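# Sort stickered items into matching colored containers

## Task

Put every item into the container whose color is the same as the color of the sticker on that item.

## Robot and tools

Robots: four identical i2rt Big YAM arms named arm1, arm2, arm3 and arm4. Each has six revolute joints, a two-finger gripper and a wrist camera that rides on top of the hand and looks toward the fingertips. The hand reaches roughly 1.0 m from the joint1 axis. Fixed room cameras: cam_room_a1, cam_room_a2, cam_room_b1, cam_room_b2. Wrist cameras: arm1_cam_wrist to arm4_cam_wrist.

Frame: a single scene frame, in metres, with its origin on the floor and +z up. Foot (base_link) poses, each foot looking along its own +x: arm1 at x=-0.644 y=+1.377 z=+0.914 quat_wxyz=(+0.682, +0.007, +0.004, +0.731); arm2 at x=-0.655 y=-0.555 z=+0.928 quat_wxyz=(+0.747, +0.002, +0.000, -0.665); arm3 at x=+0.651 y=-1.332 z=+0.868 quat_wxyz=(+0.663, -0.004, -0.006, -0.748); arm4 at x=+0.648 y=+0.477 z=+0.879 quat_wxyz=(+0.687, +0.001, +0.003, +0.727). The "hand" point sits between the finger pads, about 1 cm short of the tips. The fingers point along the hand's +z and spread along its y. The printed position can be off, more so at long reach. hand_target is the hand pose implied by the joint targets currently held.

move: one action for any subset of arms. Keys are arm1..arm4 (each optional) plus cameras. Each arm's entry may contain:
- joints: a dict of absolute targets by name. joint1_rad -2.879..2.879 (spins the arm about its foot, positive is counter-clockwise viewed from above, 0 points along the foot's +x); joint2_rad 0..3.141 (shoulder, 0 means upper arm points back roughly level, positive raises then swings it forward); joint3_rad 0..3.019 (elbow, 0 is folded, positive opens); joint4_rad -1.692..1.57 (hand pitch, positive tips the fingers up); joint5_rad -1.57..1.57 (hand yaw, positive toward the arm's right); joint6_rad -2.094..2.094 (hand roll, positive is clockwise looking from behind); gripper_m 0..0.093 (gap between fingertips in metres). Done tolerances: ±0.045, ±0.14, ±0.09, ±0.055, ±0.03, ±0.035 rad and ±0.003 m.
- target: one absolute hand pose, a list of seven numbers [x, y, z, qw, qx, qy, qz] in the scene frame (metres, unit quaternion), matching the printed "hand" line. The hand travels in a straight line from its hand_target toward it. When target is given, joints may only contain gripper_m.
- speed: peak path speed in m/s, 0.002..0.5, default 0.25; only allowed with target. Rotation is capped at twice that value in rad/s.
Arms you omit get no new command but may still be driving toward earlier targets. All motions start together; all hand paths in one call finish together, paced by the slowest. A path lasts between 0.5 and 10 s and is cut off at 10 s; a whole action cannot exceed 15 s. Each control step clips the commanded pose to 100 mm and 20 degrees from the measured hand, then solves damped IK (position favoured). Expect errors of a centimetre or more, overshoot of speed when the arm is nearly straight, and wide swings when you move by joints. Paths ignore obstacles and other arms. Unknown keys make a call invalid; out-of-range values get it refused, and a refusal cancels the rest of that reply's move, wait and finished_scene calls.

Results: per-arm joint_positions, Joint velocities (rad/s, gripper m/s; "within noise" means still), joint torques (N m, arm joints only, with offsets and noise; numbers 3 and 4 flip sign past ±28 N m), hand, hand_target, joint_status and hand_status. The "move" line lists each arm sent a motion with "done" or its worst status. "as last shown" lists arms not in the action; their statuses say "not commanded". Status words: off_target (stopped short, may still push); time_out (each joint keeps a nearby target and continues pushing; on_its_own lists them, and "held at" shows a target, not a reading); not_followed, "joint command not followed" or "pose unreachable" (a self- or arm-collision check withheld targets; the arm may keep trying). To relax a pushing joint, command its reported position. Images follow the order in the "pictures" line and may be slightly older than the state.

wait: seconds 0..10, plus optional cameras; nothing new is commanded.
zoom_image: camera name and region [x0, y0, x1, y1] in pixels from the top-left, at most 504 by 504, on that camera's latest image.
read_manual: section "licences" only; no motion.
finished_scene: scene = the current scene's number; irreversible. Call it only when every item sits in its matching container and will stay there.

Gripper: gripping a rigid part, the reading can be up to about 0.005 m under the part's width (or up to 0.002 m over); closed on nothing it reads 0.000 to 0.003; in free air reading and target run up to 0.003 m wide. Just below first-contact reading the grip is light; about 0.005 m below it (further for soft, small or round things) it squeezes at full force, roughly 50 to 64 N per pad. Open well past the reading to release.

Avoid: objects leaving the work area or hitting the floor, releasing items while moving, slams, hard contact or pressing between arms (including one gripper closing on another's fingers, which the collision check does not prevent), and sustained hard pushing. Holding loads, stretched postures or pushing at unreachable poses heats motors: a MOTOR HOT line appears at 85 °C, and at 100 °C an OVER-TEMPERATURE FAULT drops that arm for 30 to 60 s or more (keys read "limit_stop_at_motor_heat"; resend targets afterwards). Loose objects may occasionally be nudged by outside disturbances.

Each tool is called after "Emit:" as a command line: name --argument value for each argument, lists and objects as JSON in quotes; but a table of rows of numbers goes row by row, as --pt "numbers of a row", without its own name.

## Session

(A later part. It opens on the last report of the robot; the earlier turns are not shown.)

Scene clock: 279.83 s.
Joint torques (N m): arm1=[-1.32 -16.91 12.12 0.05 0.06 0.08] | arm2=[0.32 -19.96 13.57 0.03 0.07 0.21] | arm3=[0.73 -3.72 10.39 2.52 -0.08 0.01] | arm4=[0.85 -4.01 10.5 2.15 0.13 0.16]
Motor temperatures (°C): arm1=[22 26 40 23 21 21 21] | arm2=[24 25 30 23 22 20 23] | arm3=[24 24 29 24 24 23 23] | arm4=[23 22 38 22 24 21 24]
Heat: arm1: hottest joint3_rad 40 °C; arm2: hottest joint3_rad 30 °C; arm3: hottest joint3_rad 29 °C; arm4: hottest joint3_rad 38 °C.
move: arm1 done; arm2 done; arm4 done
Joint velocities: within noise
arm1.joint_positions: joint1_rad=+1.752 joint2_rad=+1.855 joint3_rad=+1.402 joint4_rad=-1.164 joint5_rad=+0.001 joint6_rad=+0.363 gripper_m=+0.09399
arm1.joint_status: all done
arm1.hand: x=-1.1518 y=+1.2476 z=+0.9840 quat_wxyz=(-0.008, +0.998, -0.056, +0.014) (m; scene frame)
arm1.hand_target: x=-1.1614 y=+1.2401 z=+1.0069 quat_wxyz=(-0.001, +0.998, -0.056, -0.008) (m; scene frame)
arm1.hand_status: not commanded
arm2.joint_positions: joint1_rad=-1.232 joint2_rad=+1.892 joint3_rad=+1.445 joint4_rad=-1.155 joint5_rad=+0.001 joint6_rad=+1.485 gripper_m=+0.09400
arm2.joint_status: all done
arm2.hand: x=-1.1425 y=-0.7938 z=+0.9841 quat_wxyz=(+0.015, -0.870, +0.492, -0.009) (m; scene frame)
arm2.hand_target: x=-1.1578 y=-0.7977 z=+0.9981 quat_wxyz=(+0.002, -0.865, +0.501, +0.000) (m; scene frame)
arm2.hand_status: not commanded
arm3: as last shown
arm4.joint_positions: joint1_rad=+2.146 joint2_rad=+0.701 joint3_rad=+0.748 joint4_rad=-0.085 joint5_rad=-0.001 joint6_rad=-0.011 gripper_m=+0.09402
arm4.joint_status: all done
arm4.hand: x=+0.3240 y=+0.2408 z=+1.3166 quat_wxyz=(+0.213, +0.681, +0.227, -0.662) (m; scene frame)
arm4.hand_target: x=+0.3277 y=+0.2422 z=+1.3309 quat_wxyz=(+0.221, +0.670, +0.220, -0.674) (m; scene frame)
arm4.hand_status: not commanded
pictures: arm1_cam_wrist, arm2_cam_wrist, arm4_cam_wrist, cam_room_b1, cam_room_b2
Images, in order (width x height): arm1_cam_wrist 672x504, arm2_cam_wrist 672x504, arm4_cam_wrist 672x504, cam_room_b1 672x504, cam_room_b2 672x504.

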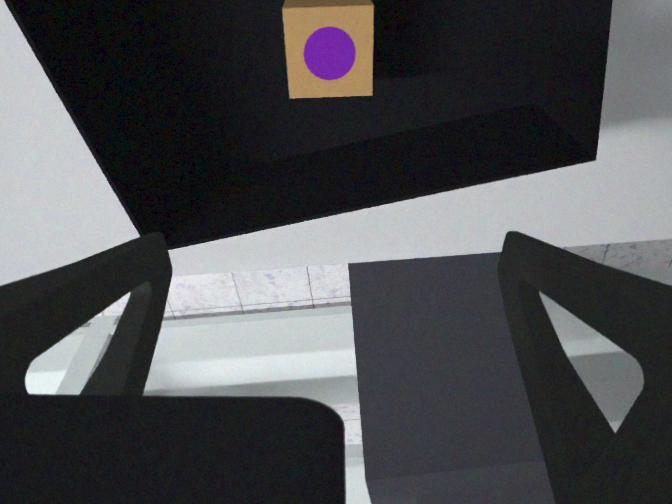

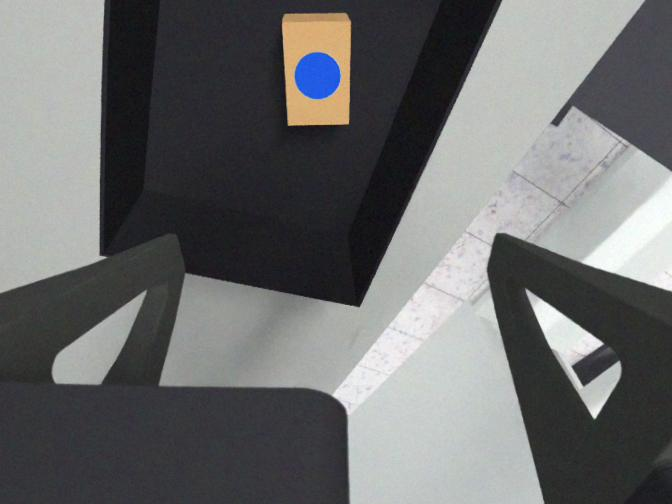

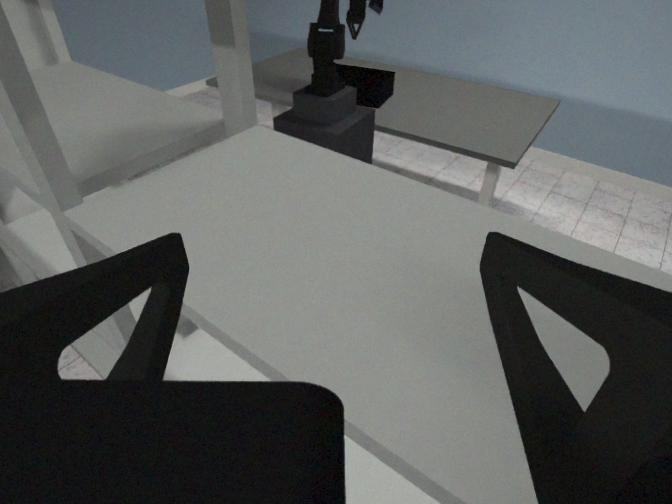

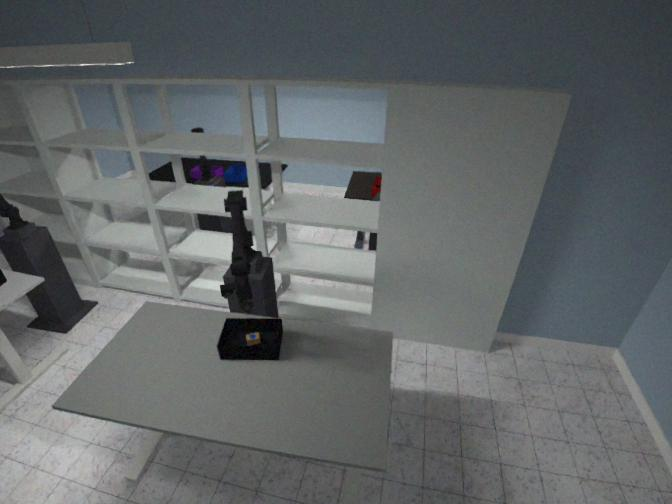

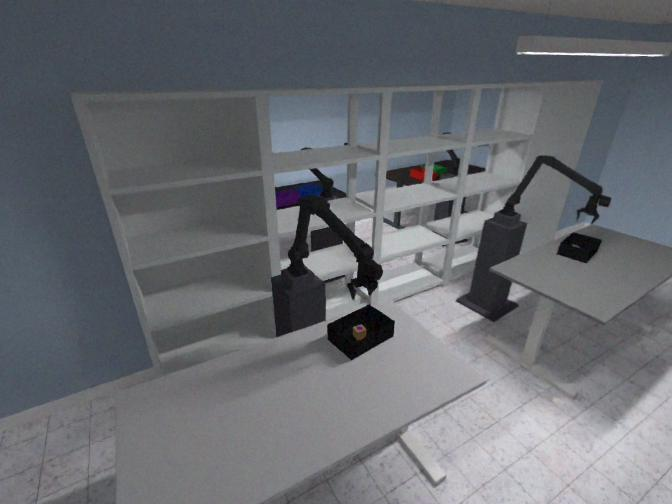

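Emit:
move --arm1 '{"target": [-1.1756, 1.2325, 0.953, -0.001, 0.998, -0.056, -0.022], "speed": 0.15}' --arm2 '{"target": [-1.173, -0.801, 0.944, -0.013, -0.866, 0.5, 0.009], "speed": 0.15}' --arm4 '{"target": [0.33, 0.241, 1.22, 0.217, 0.673, 0.217, -0.673], "speed": 0.25}' --cameras '["arm1_cam_wrist", "arm2_cam_wrist", "arm4_cam_wrist"]'

Scene clock: 309.83 s.
Joint torques (N m): arm1=[-0.67 -14.86 9.43 1.01 0.11 0.1] | arm2=[-0.09 -18.43 10.51 1.21 -0.03 0.11] | arm3=[0.62 -3.72 10.35 2.55 -0.09 0] | arm4=[1.03 -1.55 10 2.15 0.2 0.15]
Motor temperatures (°C): arm1=[22 27 38 23 21 21 21] | arm2=[24 27 33 22 22 20 23] | arm3=[24 24 30 24 24 23 23] | arm4=[23 22 39 22 24 21 24]
Heat: arm1: hottest joint3_rad 38 °C; arm2: hottest joint3_rad 33 °C; arm3: hottest joint3_rad 30 °C; arm4: hottest joint3_rad 39 °C.
move: arm1 done; arm2 off_target; arm4 done
Joint velocities: within noise
arm1.joint_positions: joint1_rad=+1.761 joint2_rad=+1.905 joint3_rad=+1.393 joint4_rad=-1.044 joint5_rad=+0.008 joint6_rad=+0.373 gripper_m=+0.09399
arm1.joint_status: not commanded
arm1.hand: x=-1.1724 y=+1.2387 z=+0.9553 quat_wxyz=(-0.002, +0.998, -0.057, -0.017) (m; scene frame)
arm1.hand_target: x=-1.1755 y=+1.2326 z=+0.9531 quat_wxyz=(-0.001, +0.998, -0.056, -0.022) (m; scene frame)
arm1.hand_status: done (0.007 m and 0.6 deg from the pose sent, 0.042 m and 4.2 deg at the start)
arm2.joint_positions: joint1_rad=-1.235 joint2_rad=+1.945 joint3_rad=+1.445 joint4_rad=-1.031 joint5_rad=+0.001 joint6_rad=+1.486 gripper_m=+0.09400
arm2.joint_status: not commanded
arm2.hand: x=-1.1665 y=-0.8036 z=+0.9558 quat_wxyz=(-0.014, -0.869, +0.494, +0.012) (m; scene frame)
arm2.hand_target: x=-1.1727 y=-0.8009 z=+0.9442 quat_wxyz=(-0.013, -0.866, +0.500, +0.009) (m; scene frame)
arm2.hand_status: off_target (0.014 m and 0.9 deg from the pose sent, 0.051 m and 3.9 deg at the start)
arm3: as last shown
arm4.joint_positions: joint1_rad=+2.158 joint2_rad=+0.710 joint3_rad=+0.473 joint4_rad=+0.214 joint5_rad=+0.025 joint6_rad=-0.011 gripper_m=+0.09402
arm4.joint_status: not commanded
arm4.hand: x=+0.3299 y=+0.2446 z=+1.2147 quat_wxyz=(+0.210, +0.678, +0.221, -0.669) (m; scene frame)
arm4.hand_target: x=+0.3301 y=+0.2411 z=+1.2201 quat_wxyz=(+0.217, +0.673, +0.217, -0.673) (m; scene frame)
arm4.hand_status: done (0.006 m and 1.2 deg from the pose sent, 0.097 m and 2.0 deg at the start)
pictures: arm1_cam_wrist, arm2_cam_wrist, arm4_cam_wrist
Images, in order (width x height): arm1_cam_wrist 672x504, arm2_cam_wrist 672x504, arm4_cam_wrist 672x504.

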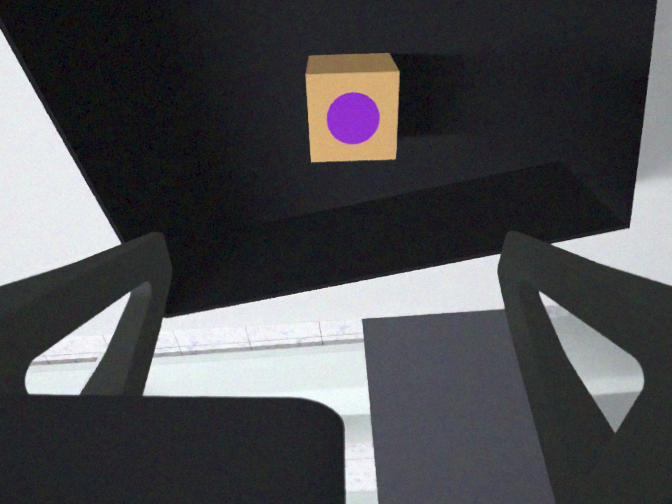

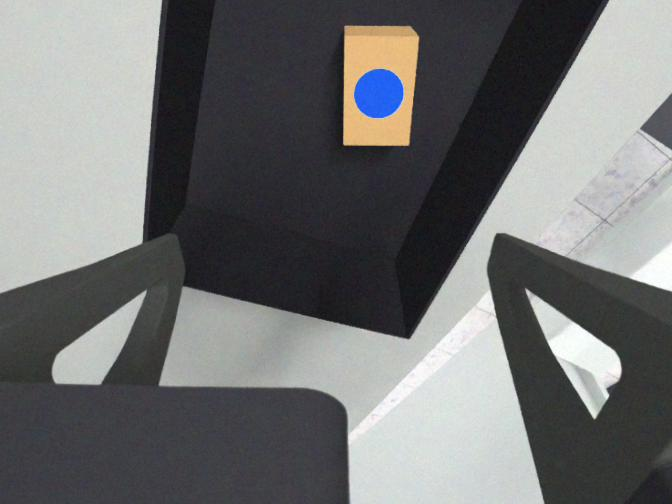

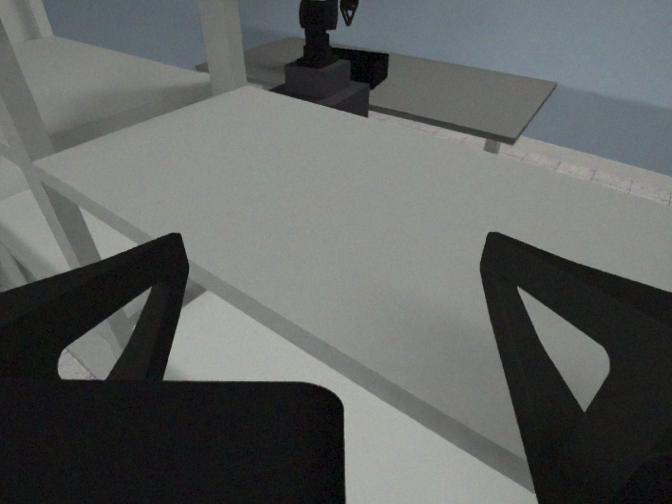

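Emit:
move --arm1 '{"target": [-1.168, 1.241, 0.828, -0.001, 0.998, -0.056, -0.004], "speed": 0.15}' --arm2 '{"target": [-1.154, -0.794, 0.818, -0.003, -0.866, 0.5, 0.002], "speed": 0.15}' --cameras '["arm1_cam_wrist", "arm2_cam_wrist"]'

Scene clock: 338.73 s.
Joint torques (N m): arm1=[-1.9 -15.33 7.71 0.83 -0.02 -0.04] | arm2=[0.21 -19.02 7.3 1.2 -0.04 0.14] | arm3=[0.73 -3.55 10.37 2.51 -0.09 0.01] | arm4=[1.85 -1.85 9.87 2.24 0.2 0.17]
Motor temperatures (°C): arm1=[22 27 35 23 21 21 21] | arm2=[24 26 32 22 22 20 23] | arm3=[24 24 30 24 24 23 23] | arm4=[23 22 39 22 24 21 24]
Heat: arm1: hottest joint3_rad 35 °C; arm2: hottest joint3_rad 32 °C; arm3: hottest joint3_rad 30 °C; arm4: hottest joint3_rad 39 °C.
move: arm1 done; arm2 off_target
Joint velocities: within noise
arm1.joint_positions: joint1_rad=+1.761 joint2_rad=+2.097 joint3_rad=+1.313 joint4_rad=-0.805 joint5_rad=+0.000 joint6_rad=+0.374 gripper_m=+0.09399
arm1.joint_status: not commanded
arm1.hand: x=-1.1640 y=+1.2404 z=+0.8301 quat_wxyz=(-0.003, +0.998, -0.057, +0.001) (m; scene frame)
arm1.hand_target: x=-1.1680 y=+1.2410 z=+0.8280 quat_wxyz=(-0.001, +0.998, -0.056, -0.004) (m; scene frame)
arm1.hand_status: done (0.005 m and 0.6 deg from the pose sent, 0.127 m and 1.4 deg at the start)
arm2.joint_positions: joint1_rad=-1.235 joint2_rad=+2.116 joint3_rad=+1.353 joint4_rad=-0.773 joint5_rad=+0.001 joint6_rad=+1.486 gripper_m=+0.09400
arm2.joint_status: not commanded
arm2.hand: x=-1.1594 y=-0.7999 z=+0.8357 quat_wxyz=(-0.012, -0.869, +0.494, +0.010) (m; scene frame)
arm2.hand_target: x=-1.1536 y=-0.7939 z=+0.8185 quat_wxyz=(-0.003, -0.866, +0.500, +0.002) (m; scene frame)
arm2.hand_status: off_target (0.019 m and 1.6 deg from the pose sent, 0.139 m and 1.9 deg at the start)
arm3, arm4: as last shown
arm4.hand: x=+0.3299 y=+0.2446 z=+1.2148 quat_wxyz=(+0.210, +0.678, +0.221, -0.669) (m; scene frame)
pictures: arm1_cam_wrist, arm2_cam_wrist
Images, in order (width x height): arm1_cam_wrist 672x504, arm2_cam_wrist 672x504.

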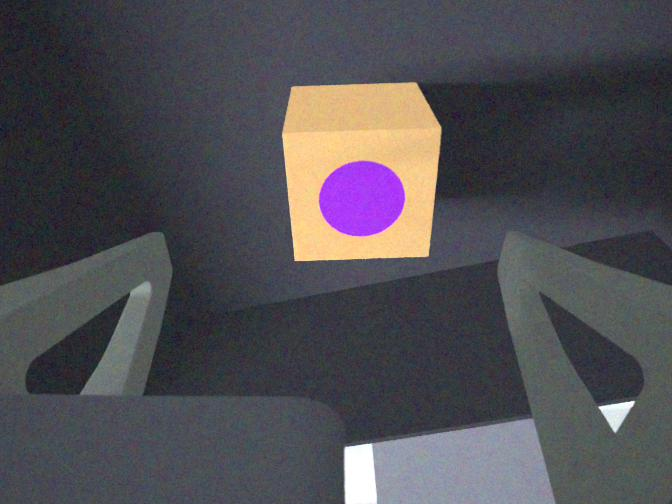

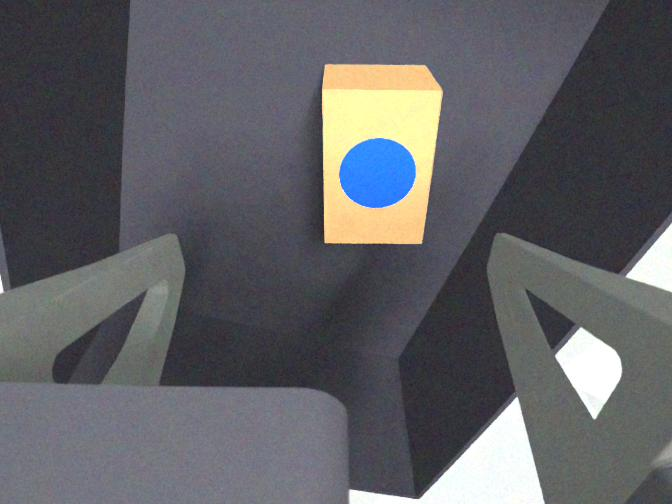

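Emit:
move --arm1 '{"target": [-1.169, 1.250, 0.775, -0.001, 0.998, -0.056, -0.004], "speed": 0.1}' --arm2 '{"target": [-1.135, -0.794, 0.745, 0.006, -0.866, 0.5, -0.006], "speed": 0.1}' --cameras '["arm1_cam_wrist", "arm2_cam_wrist"]'

Scene clock: 352.73 s.
Joint torques (N m): arm1=[-2.08 -15.44 6.83 0.88 0 -0.09] | arm2=[1.49 -18.9 6.06 1.11 -0.06 0.2] | arm3=[0.73 -3.78 10.36 2.5 -0.07 0.02] | arm4=[1.38 -1.96 9.94 2.22 0.19 0.14]
Motor temperatures (°C): arm1=[21 27 34 23 21 21 21] | arm2=[24 27 31 22 22 20 23] | arm3=[24 24 30 24 24 23 23] | arm4=[23 21 39 22 24 21 24]
Heat: arm1: hottest joint3_rad 34 °C; arm2: hottest joint3_rad 31 °C; arm3: hottest joint3_rad 30 °C; arm4: hottest joint3_rad 39 °C.
move: arm1 done; arm2 off_target
Joint velocities: within noise
arm1.joint_positions: joint1_rad=+1.752 joint2_rad=+2.191 joint3_rad=+1.310 joint4_rad=-0.700 joint5_rad=+0.000 joint6_rad=+0.360 gripper_m=+0.09399
arm1.joint_status: not commanded
arm1.hand: x=-1.1670 y=+1.2452 z=+0.7805 quat_wxyz=(-0.002, +0.998, -0.055, -0.003) (m; scene frame)
arm1.hand_target: x=-1.1689 y=+1.2500 z=+0.7751 quat_wxyz=(-0.001, +0.998, -0.056, -0.004) (m; scene frame)
arm1.hand_status: done (0.008 m and 0.2 deg from the pose sent, 0.056 m and 0.6 deg at the start)
arm2.joint_positions: joint1_rad=-1.235 joint2_rad=+2.241 joint3_rad=+1.328 joint4_rad=-0.645 joint5_rad=-0.002 joint6_rad=+1.494 gripper_m=+0.09400
arm2.joint_status: not commanded
arm2.hand: x=-1.1468 y=-0.7941 z=+0.7635 quat_wxyz=(-0.004, -0.868, +0.497, +0.003) (m; scene frame)
arm2.hand_target: x=-1.1346 y=-0.7936 z=+0.7456 quat_wxyz=(+0.006, -0.866, +0.500, -0.006) (m; scene frame)
arm2.hand_status: off_target (0.022 m and 1.6 deg from the pose sent, 0.094 m and 2.9 deg at the start)
arm3, arm4: as last shown
arm4.joint_positions: joint1_rad=+2.158 joint2_rad=+0.710 joint3_rad=+0.473 joint4_rad=+0.214 joint5_rad=+0.026 joint6_rad=-0.011 gripper_m=+0.09402
arm4.hand: x=+0.3299 y=+0.2447 z=+1.2148 quat_wxyz=(+0.209, +0.678, +0.221, -0.669) (m; scene frame)
pictures: arm1_cam_wrist, arm2_cam_wrist
Images, in order (width x height): arm1_cam_wrist 672x504, arm2_cam_wrist 672x504.

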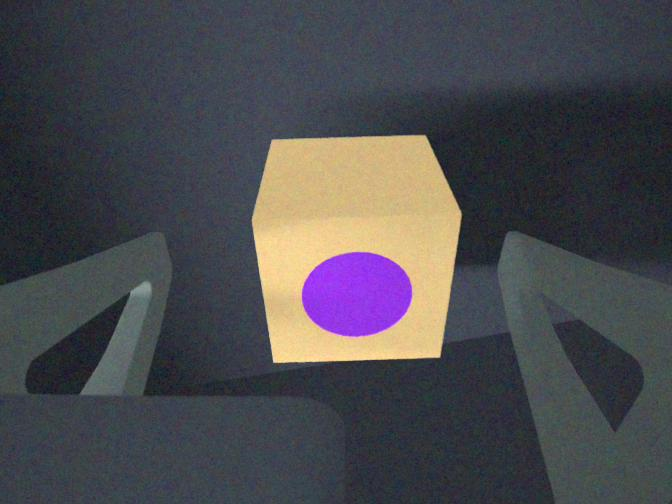

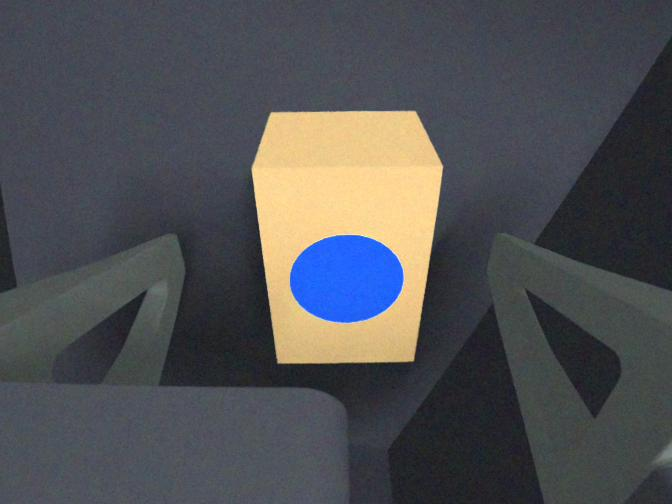

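Emit:
move --arm1 '{"target": [-1.159, 1.257, 0.761, -0.001, 0.998, -0.056, -0.004], "speed": 0.1}' --arm2 '{"target": [-1.126, -0.803, 0.733, 0.006, -0.866, 0.5, -0.006], "speed": 0.1}' --cameras '["arm1_cam_wrist", "arm2_cam_wrist"]'

Emit:
move --arm1 '{"joints": {"gripper_m": 0.042}}' --arm2 '{"joints": {"gripper_m": 0.036}}' --cameras '["arm1_cam_wrist", "arm2_cam_wrist"]'

Scene clock: 381.73 s.
Joint torques (N m): arm1=[-2.78 -15.09 6.26 0.92 0.01 -0.04] | arm2=[1.32 -18.43 5.71 1.1 -0.05 0.2] | arm3=[0.73 -3.78 10.4 2.5 -0.08 0.01] | arm4=[2.02 -2.02 10.04 2.03 0.18 0.18]
Motor temperatures (°C): arm1=[21 28 33 23 21 21 21] | arm2=[24 27 29 22 22 20 23] | arm3=[24 24 30 24 24 23 23] | arm4=[23 21 39 22 24 21 24]
Heat: arm1: hottest joint3_rad 33 °C; arm2: hottest joint3_rad 29 °C; arm3: hottest joint3_rad 30 °C; arm4: hottest joint3_rad 39 °C.
move: arm1 done; arm2 off_target
Joint velocities: within noise
arm1.joint_positions: joint1_rad=+1.744 joint2_rad=+2.197 joint3_rad=+1.274 joint4_rad=-0.653 joint5_rad=+0.000 joint6_rad=+0.352 gripper_m=+0.09399
arm1.joint_status: not commanded
arm1.hand: x=-1.1586 y=+1.2518 z=+0.7687 quat_wxyz=(-0.002, +0.998, -0.055, -0.005) (m; scene frame)
arm1.hand_target: x=-1.1587 y=+1.2570 z=+0.7610 quat_wxyz=(-0.001, +0.998, -0.056, -0.004) (m; scene frame)
arm1.hand_status: done (0.009 m and 0.2 deg from the pose sent, 0.024 m and 0.2 deg at the start)
arm2.joint_positions: joint1_rad=-1.210 joint2_rad=+2.253 joint3_rad=+1.322 joint4_rad=-0.616 joint5_rad=-0.002 joint6_rad=+1.516 gripper_m=+0.09400
arm2.joint_status: not commanded
arm2.hand: x=-1.1409 y=-0.8062 z=+0.7557 quat_wxyz=(-0.009, -0.868, +0.496, +0.006) (m; scene frame)
arm2.hand_target: x=-1.1256 y=-0.8027 z=+0.7341 quat_wxyz=(+0.006, -0.866, +0.500, -0.006) (m; scene frame)
arm2.hand_status: off_target (0.027 m and 2.2 deg from the pose sent, 0.038 m and 1.6 deg at the start)
arm3, arm4: as last shown
pictures: arm1_cam_wrist, arm2_cam_wrist
Images, in order (width x height): arm1_cam_wrist 672x504, arm2_cam_wrist 672x504.

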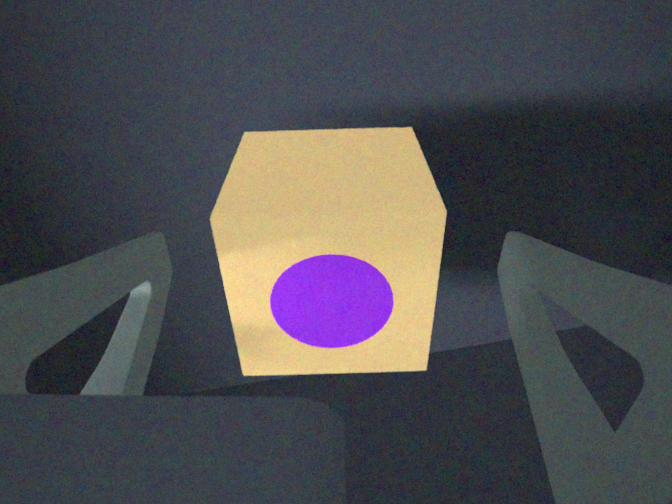

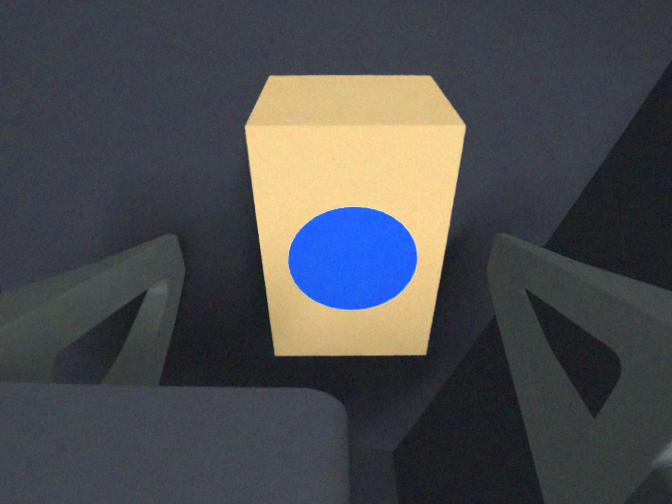

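Scene clock: 382.37 s.
Joint torques (N m): arm1=[-2.49 -15.09 6.41 1.07 0.03 -0.08] | arm2=[1.32 -18.37 5.72 1.07 -0.04 0.2] | arm3=[0.91 -3.72 10.39 2.5 -0.08 0.01] | arm4=[1.32 -1.85 9.98 2.1 0.19 0.14]
Motor temperatures (°C): arm1=[21 27 33 23 21 21 21] | arm2=[24 27 29 22 22 20 23] | arm3=[24 24 30 24 24 23 23] | arm4=[23 21 39 22 24 21 24]
Heat: arm1: hottest joint3_rad 33 °C; arm2: hottest joint3_rad 29 °C; arm3: hottest joint3_rad 30 °C; arm4: hottest joint3_rad 39 °C.
move: arm1 off_target; arm2 off_target
Joint velocities: within noise
arm1.joint_positions: joint1_rad=+1.744 joint2_rad=+2.197 joint3_rad=+1.274 joint4_rad=-0.653 joint5_rad=-0.001 joint6_rad=+0.351 gripper_m=+0.05279
arm1.joint_status: gripper_m off_target (ended at +0.05282, target +0.04200)
arm1.hand: x=-1.1588 y=+1.2516 z=+0.7687 quat_wxyz=(-0.001, +0.998, -0.055, -0.005) (m; scene frame)
arm1.hand_target: x=-1.1587 y=+1.2570 z=+0.7610 quat_wxyz=(-0.001, +0.998, -0.056, -0.004) (m; scene frame)
arm1.hand_status: not commanded
arm2.joint_positions: joint1_rad=-1.210 joint2_rad=+2.253 joint3_rad=+1.322 joint4_rad=-0.616 joint5_rad=-0.002 joint6_rad=+1.517 gripper_m=+0.04393
arm2.joint_status: gripper_m off_target (ended at +0.04396, target +0.03600)
arm2.hand: x=-1.1410 y=-0.8062 z=+0.7557 quat_wxyz=(-0.009, -0.868, +0.497, +0.006) (m; scene frame)
arm2.hand_target: x=-1.1256 y=-0.8026 z=+0.7341 quat_wxyz=(+0.006, -0.866, +0.500, -0.006) (m; scene frame)
arm2.hand_status: not commanded
arm3.joint_positions: joint1_rad=-1.442 joint2_rad=+0.699 joint3_rad=+0.750 joint4_rad=-0.084 joint5_rad=+0.002 joint6_rad=-0.006 gripper_m=+0.09401
arm3.joint_status: not commanded
arm3.hand: x=+0.2476 y=-1.3281 z=+1.3049 quat_wxyz=(-0.005, -0.719, +0.000, +0.695) (m; scene frame)
arm3.hand_target: x=+0.2506 y=-1.3250 z=+1.3164 quat_wxyz=(-0.005, -0.707, +0.005, +0.707) (m; scene frame)
arm3.hand_status: not commanded
arm4: as last shown
pictures: arm1_cam_wrist, arm2_cam_wrist
Images, in order (width x height): arm1_cam_wrist 672x504, arm2_cam_wrist 672x504.

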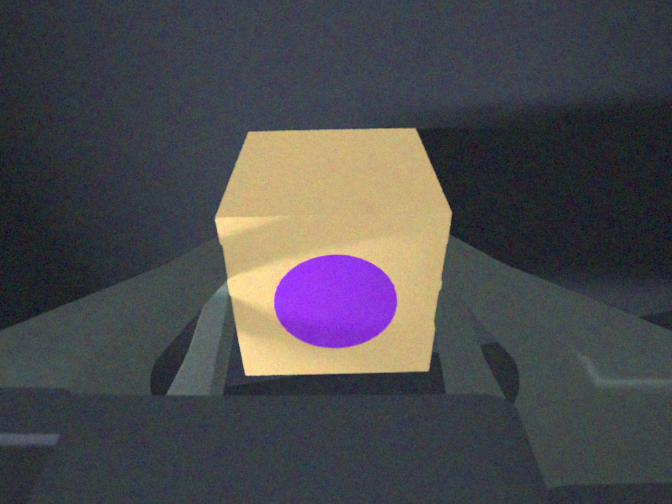

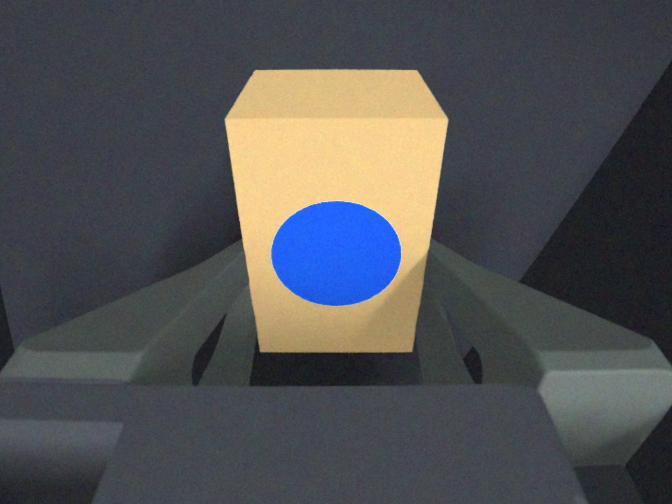

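Emit:
move --arm1 '{"target": [-1.155, 1.252, 1.0, -0.001, 0.998, -0.056, -0.004], "speed": 0.25}' --arm2 '{"target": [-1.128, -0.803, 1.0, 0.006, -0.866, 0.5, -0.006], "speed": 0.25}' --cameras '["arm1_cam_wrist", "arm2_cam_wrist"]'

Emit:
move --arm1 '{"joints": {"joint1_rad": -2.249, "joint2_rad": 0.426, "joint3_rad": 0.785, "joint4_rad": -0.621, "joint5_rad": 0, "joint6_rad": 0}}' --arm2 '{"joints": {"joint1_rad": 2.125, "joint2_rad": 0.426, "joint3_rad": 0.785, "joint4_rad": -0.621, "joint5_rad": 0, "joint6_rad": 0}}' --cameras '["arm1_cam_wrist", "arm2_cam_wrist", "arm4_cam_wrist", "cam_room_b1", "cam_room_b2"]'

Scene clock: 460.83 s.
Joint torques (N m): arm1=[-2.37 -15.03 13.07 -0.2 0.02 0.04] | arm2=[1.08 -18.84 13.04 0.01 -0.05 0.18] | arm3=[0.67 -3.84 10.39 2.48 -0.08 0.01] | arm4=[1.26 -2.26 9.92 2.02 0.2 0.18]
Motor temperatures (°C): arm1=[21 26 31 23 21 21 22] | arm2=[24 27 28 22 22 20 24] | arm3=[24 24 30 24 24 23 23] | arm4=[23 21 39 22 24 21 24]
Heat: arm1: hottest joint3_rad 31 °C; arm2: hottest joint3_rad 28 °C; arm3: hottest joint3_rad 30 °C; arm4: hottest joint3_rad 39 °C.
move: arm1 off_target; arm2 off_target
Joint velocities: within noise
arm1.joint_positions: joint1_rad=+1.744 joint2_rad=+1.828 joint3_rad=+1.350 joint4_rad=-1.143 joint5_rad=-0.001 joint6_rad=+0.351 gripper_m=+0.05279
arm1.joint_status: not commanded
arm1.hand: x=-1.1384 y=+1.2553 z=+0.9796 quat_wxyz=(-0.008, +0.998, -0.055, +0.017) (m; scene frame)
arm1.hand_target: x=-1.1542 y=+1.2522 z=+1.0002 quat_wxyz=(-0.001, +0.998, -0.056, -0.004) (m; scene frame)
arm1.hand_status: off_target (0.027 m and 2.5 deg from the pose sent, 0.231 m and 0.2 deg at the start)
arm2.joint_positions: joint1_rad=-1.210 joint2_rad=+1.836 joint3_rad=+1.376 joint4_rad=-1.146 joint5_rad=-0.003 joint6_rad=+1.517 gripper_m=+0.04393
arm2.joint_status: not commanded
arm2.hand: x=-1.1171 y=-0.7945 z=+0.9891 quat_wxyz=(+0.016, -0.868, +0.497, -0.011) (m; scene frame)
arm2.hand_target: x=-1.1276 y=-0.8029 z=+1.0002 quat_wxyz=(+0.006, -0.866, +0.500, -0.006) (m; scene frame)
arm2.hand_status: off_target (0.018 m and 1.4 deg from the pose sent, 0.245 m and 2.2 deg at the start)
arm3, arm4: as last shown
pictures: arm1_cam_wrist, arm2_cam_wrist
Images, in order (width x height): arm1_cam_wrist 672x504, arm2_cam_wrist 672x504.

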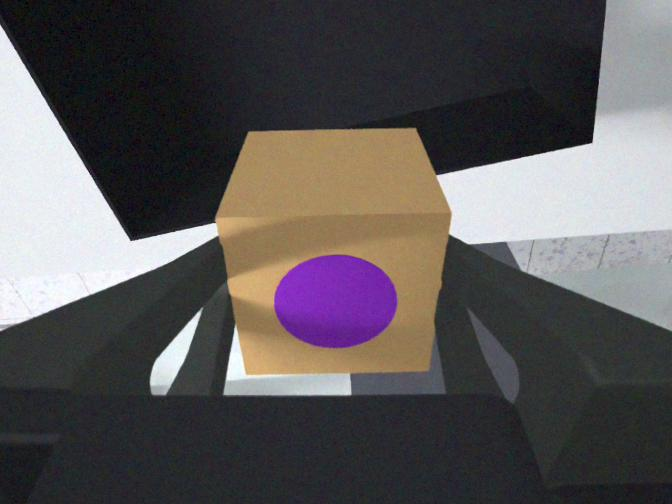

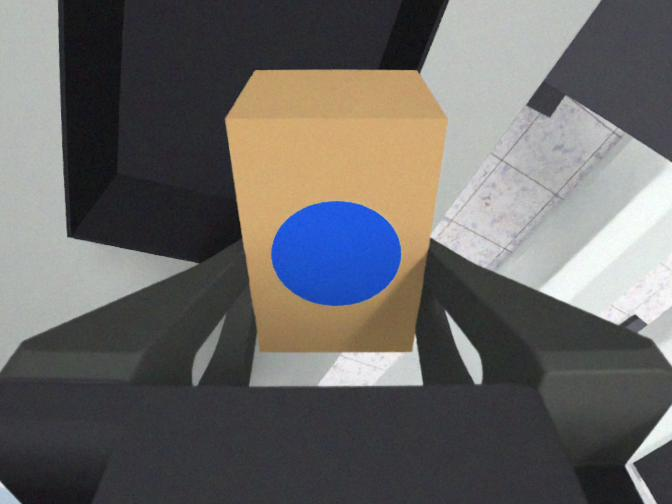

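Scene clock: 463.50 s.
Joint torques (N m): arm1=[-2.55 2.61 12.25 2.33 -0.09 -0.05] | arm2=[1.08 -0.44 11.08 3.08 0.13 -0.05] | arm3=[0.67 -3.84 10.37 2.52 -0.09 0.01] | arm4=[1.26 -1.73 9.96 2.04 0.2 0.18]
Motor temperatures (°C): arm1=[21 26 31 23 21 21 22] | arm2=[24 27 28 22 22 20 24] | arm3=[24 24 30 24 24 23 23] | arm4=[23 21 39 22 24 21 24]
Heat: arm1: hottest joint3_rad 31 °C; arm2: hottest joint3_rad 28 °C; arm3: hottest joint3_rad 30 °C; arm4: hottest joint3_rad 39 °C.
move: arm1 done; arm2 done
Joint velocities: within noise
arm1.joint_positions: joint1_rad=-2.243 joint2_rad=+0.431 joint3_rad=+0.777 joint4_rad=-0.637 joint5_rad=+0.002 joint6_rad=+0.007 gripper_m=+0.05284
arm1.joint_status: all done
arm1.hand: x=-0.3898 y=+1.2048 z=+1.3191 quat_wxyz=(-0.564, -0.241, -0.769, +0.177) (m; scene frame)
arm1.hand_target: x=-0.3913 y=+1.2039 z=+1.3288 quat_wxyz=(-0.574, -0.237, -0.762, +0.183) (m; scene frame)
arm1.hand_status: not commanded
arm2.joint_positions: joint1_rad=+2.121 joint2_rad=+0.431 joint3_rad=+0.797 joint4_rad=-0.633 joint5_rad=-0.003 joint6_rad=+0.012 gripper_m=+0.04399
arm2.joint_status: all done
arm2.hand: x=-0.4202 y=-0.3708 z=+1.3515 quat_wxyz=(-0.573, +0.256, -0.751, -0.204) (m; scene frame)
arm2.hand_target: x=-0.4204 y=-0.3703 z=+1.3484 quat_wxyz=(-0.576, +0.261, -0.748, -0.201) (m; scene frame)
arm2.hand_status: not commanded
arm3, arm4: as last shown
pictures: arm1_cam_wrist, arm2_cam_wrist, arm4_cam_wrist, cam_room_b1, cam_room_b2
Images, in order (width x height): arm1_cam_wrist 672x504, arm2_cam_wrist 672x504, arm4_cam_wrist 672x504, cam_room_b1 672x504, cam_room_b2 672x504.

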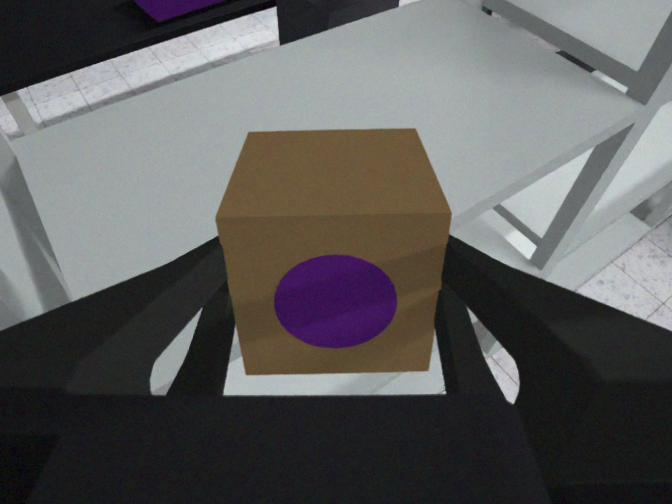

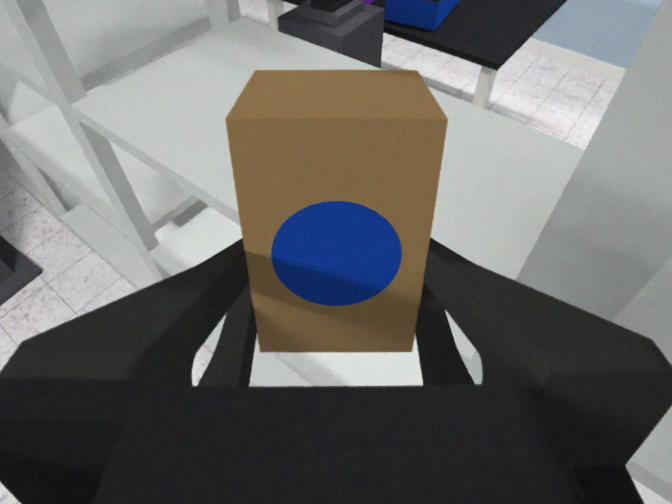

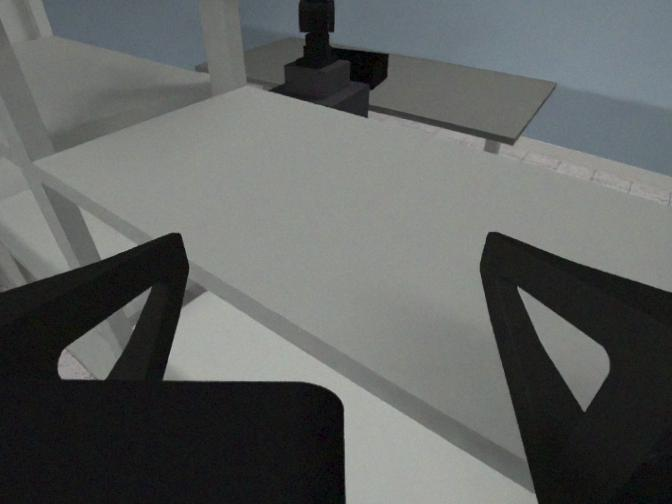

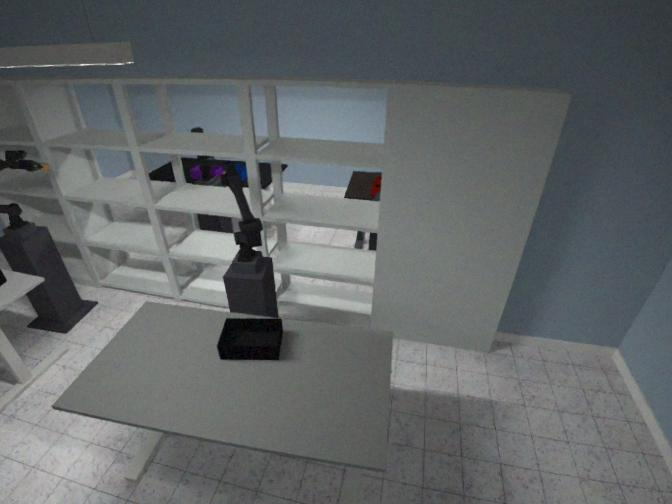

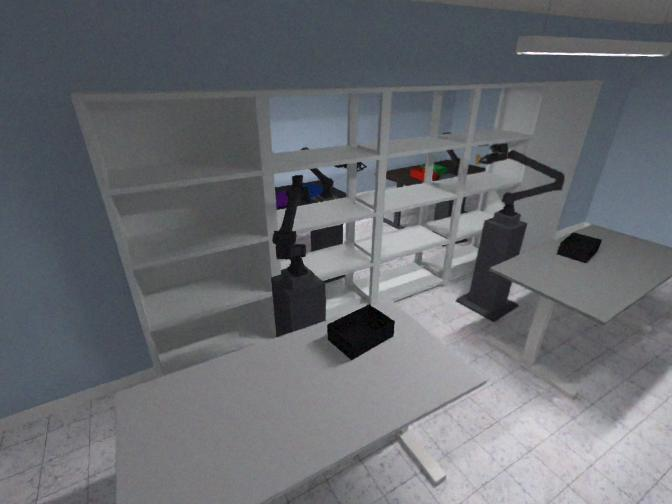

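Emit:
move --arm4 '{"joints": {"joint4_rad": 0.664}}' --cameras '["arm4_cam_wrist", "cam_room_a1", "cam_room_a2"]'

Scene clock: 490.90 s.
Joint torques (N m): arm1=[-2.32 3.43 12.22 2.26 -0.01 -0.03] | arm2=[0.97 -0.32 11.04 3.08 0.13 -0.06] | arm3=[0.73 -3.72 10.4 2.5 -0.1 0.01] | arm4=[1.85 -1.73 9.78 1.8 0.19 0.16]
Motor temperatures (°C): arm1=[21 26 34 23 21 21 23] | arm2=[24 26 31 23 22 20 25] | arm3=[24 24 31 24 24 23 23] | arm4=[23 21 40 22 24 21 24]
Heat: arm1: hottest joint3_rad 34 °C; arm2: hottest joint3_rad 31 °C; arm3: hottest joint3_rad 31 °C; arm4: hottest joint3_rad 40 °C.
move: arm4 done
Joint velocities: within noise
arm1, arm2, arm3: as last shown
arm4.joint_positions: joint1_rad=+2.158 joint2_rad=+0.710 joint3_rad=+0.473 joint4_rad=+0.646 joint5_rad=+0.026 joint6_rad=-0.011 gripper_m=+0.09402
arm4.joint_status: all done
arm4.hand: x=+0.3465 y=+0.2571 z=+1.3183 quat_wxyz=(+0.254, +0.520, +0.165, -0.798) (m; scene frame)
arm4.hand_target: x=+0.3480 y=+0.2547 z=+1.3229 quat_wxyz=(+0.263, +0.515, +0.161, -0.800) (m; scene frame)
arm4.hand_status: not commanded
pictures: arm4_cam_wrist, cam_room_a1, cam_room_a2
Images, in order (width x height): arm4_cam_wrist 672x504, cam_room_a1 672x504, cam_room_a2 672x504.

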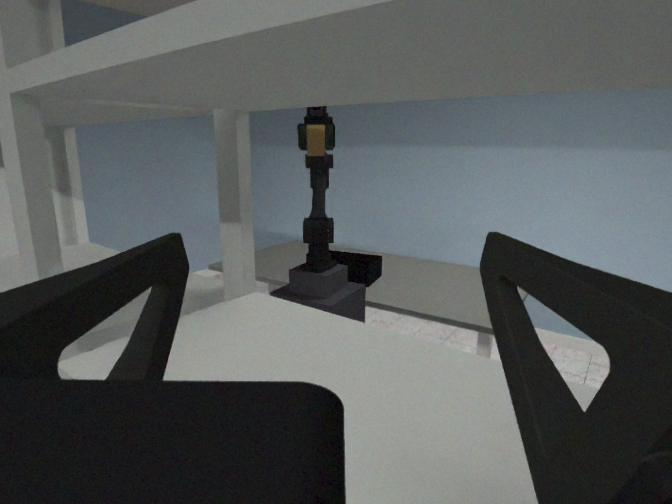

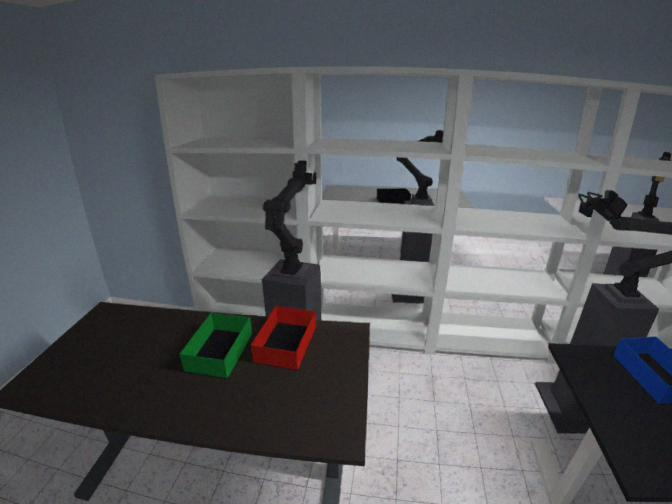

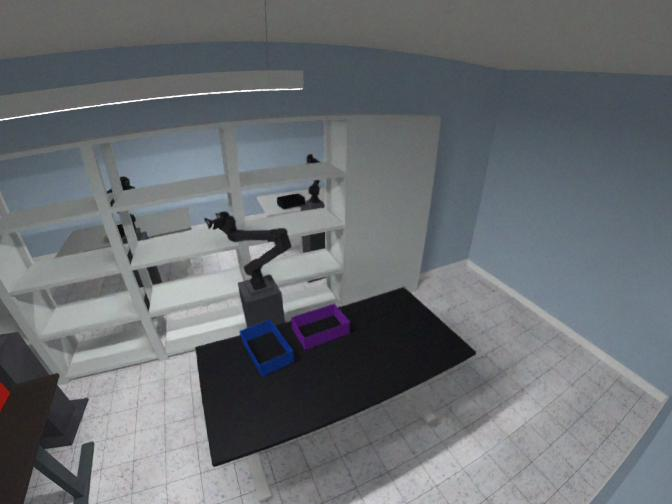

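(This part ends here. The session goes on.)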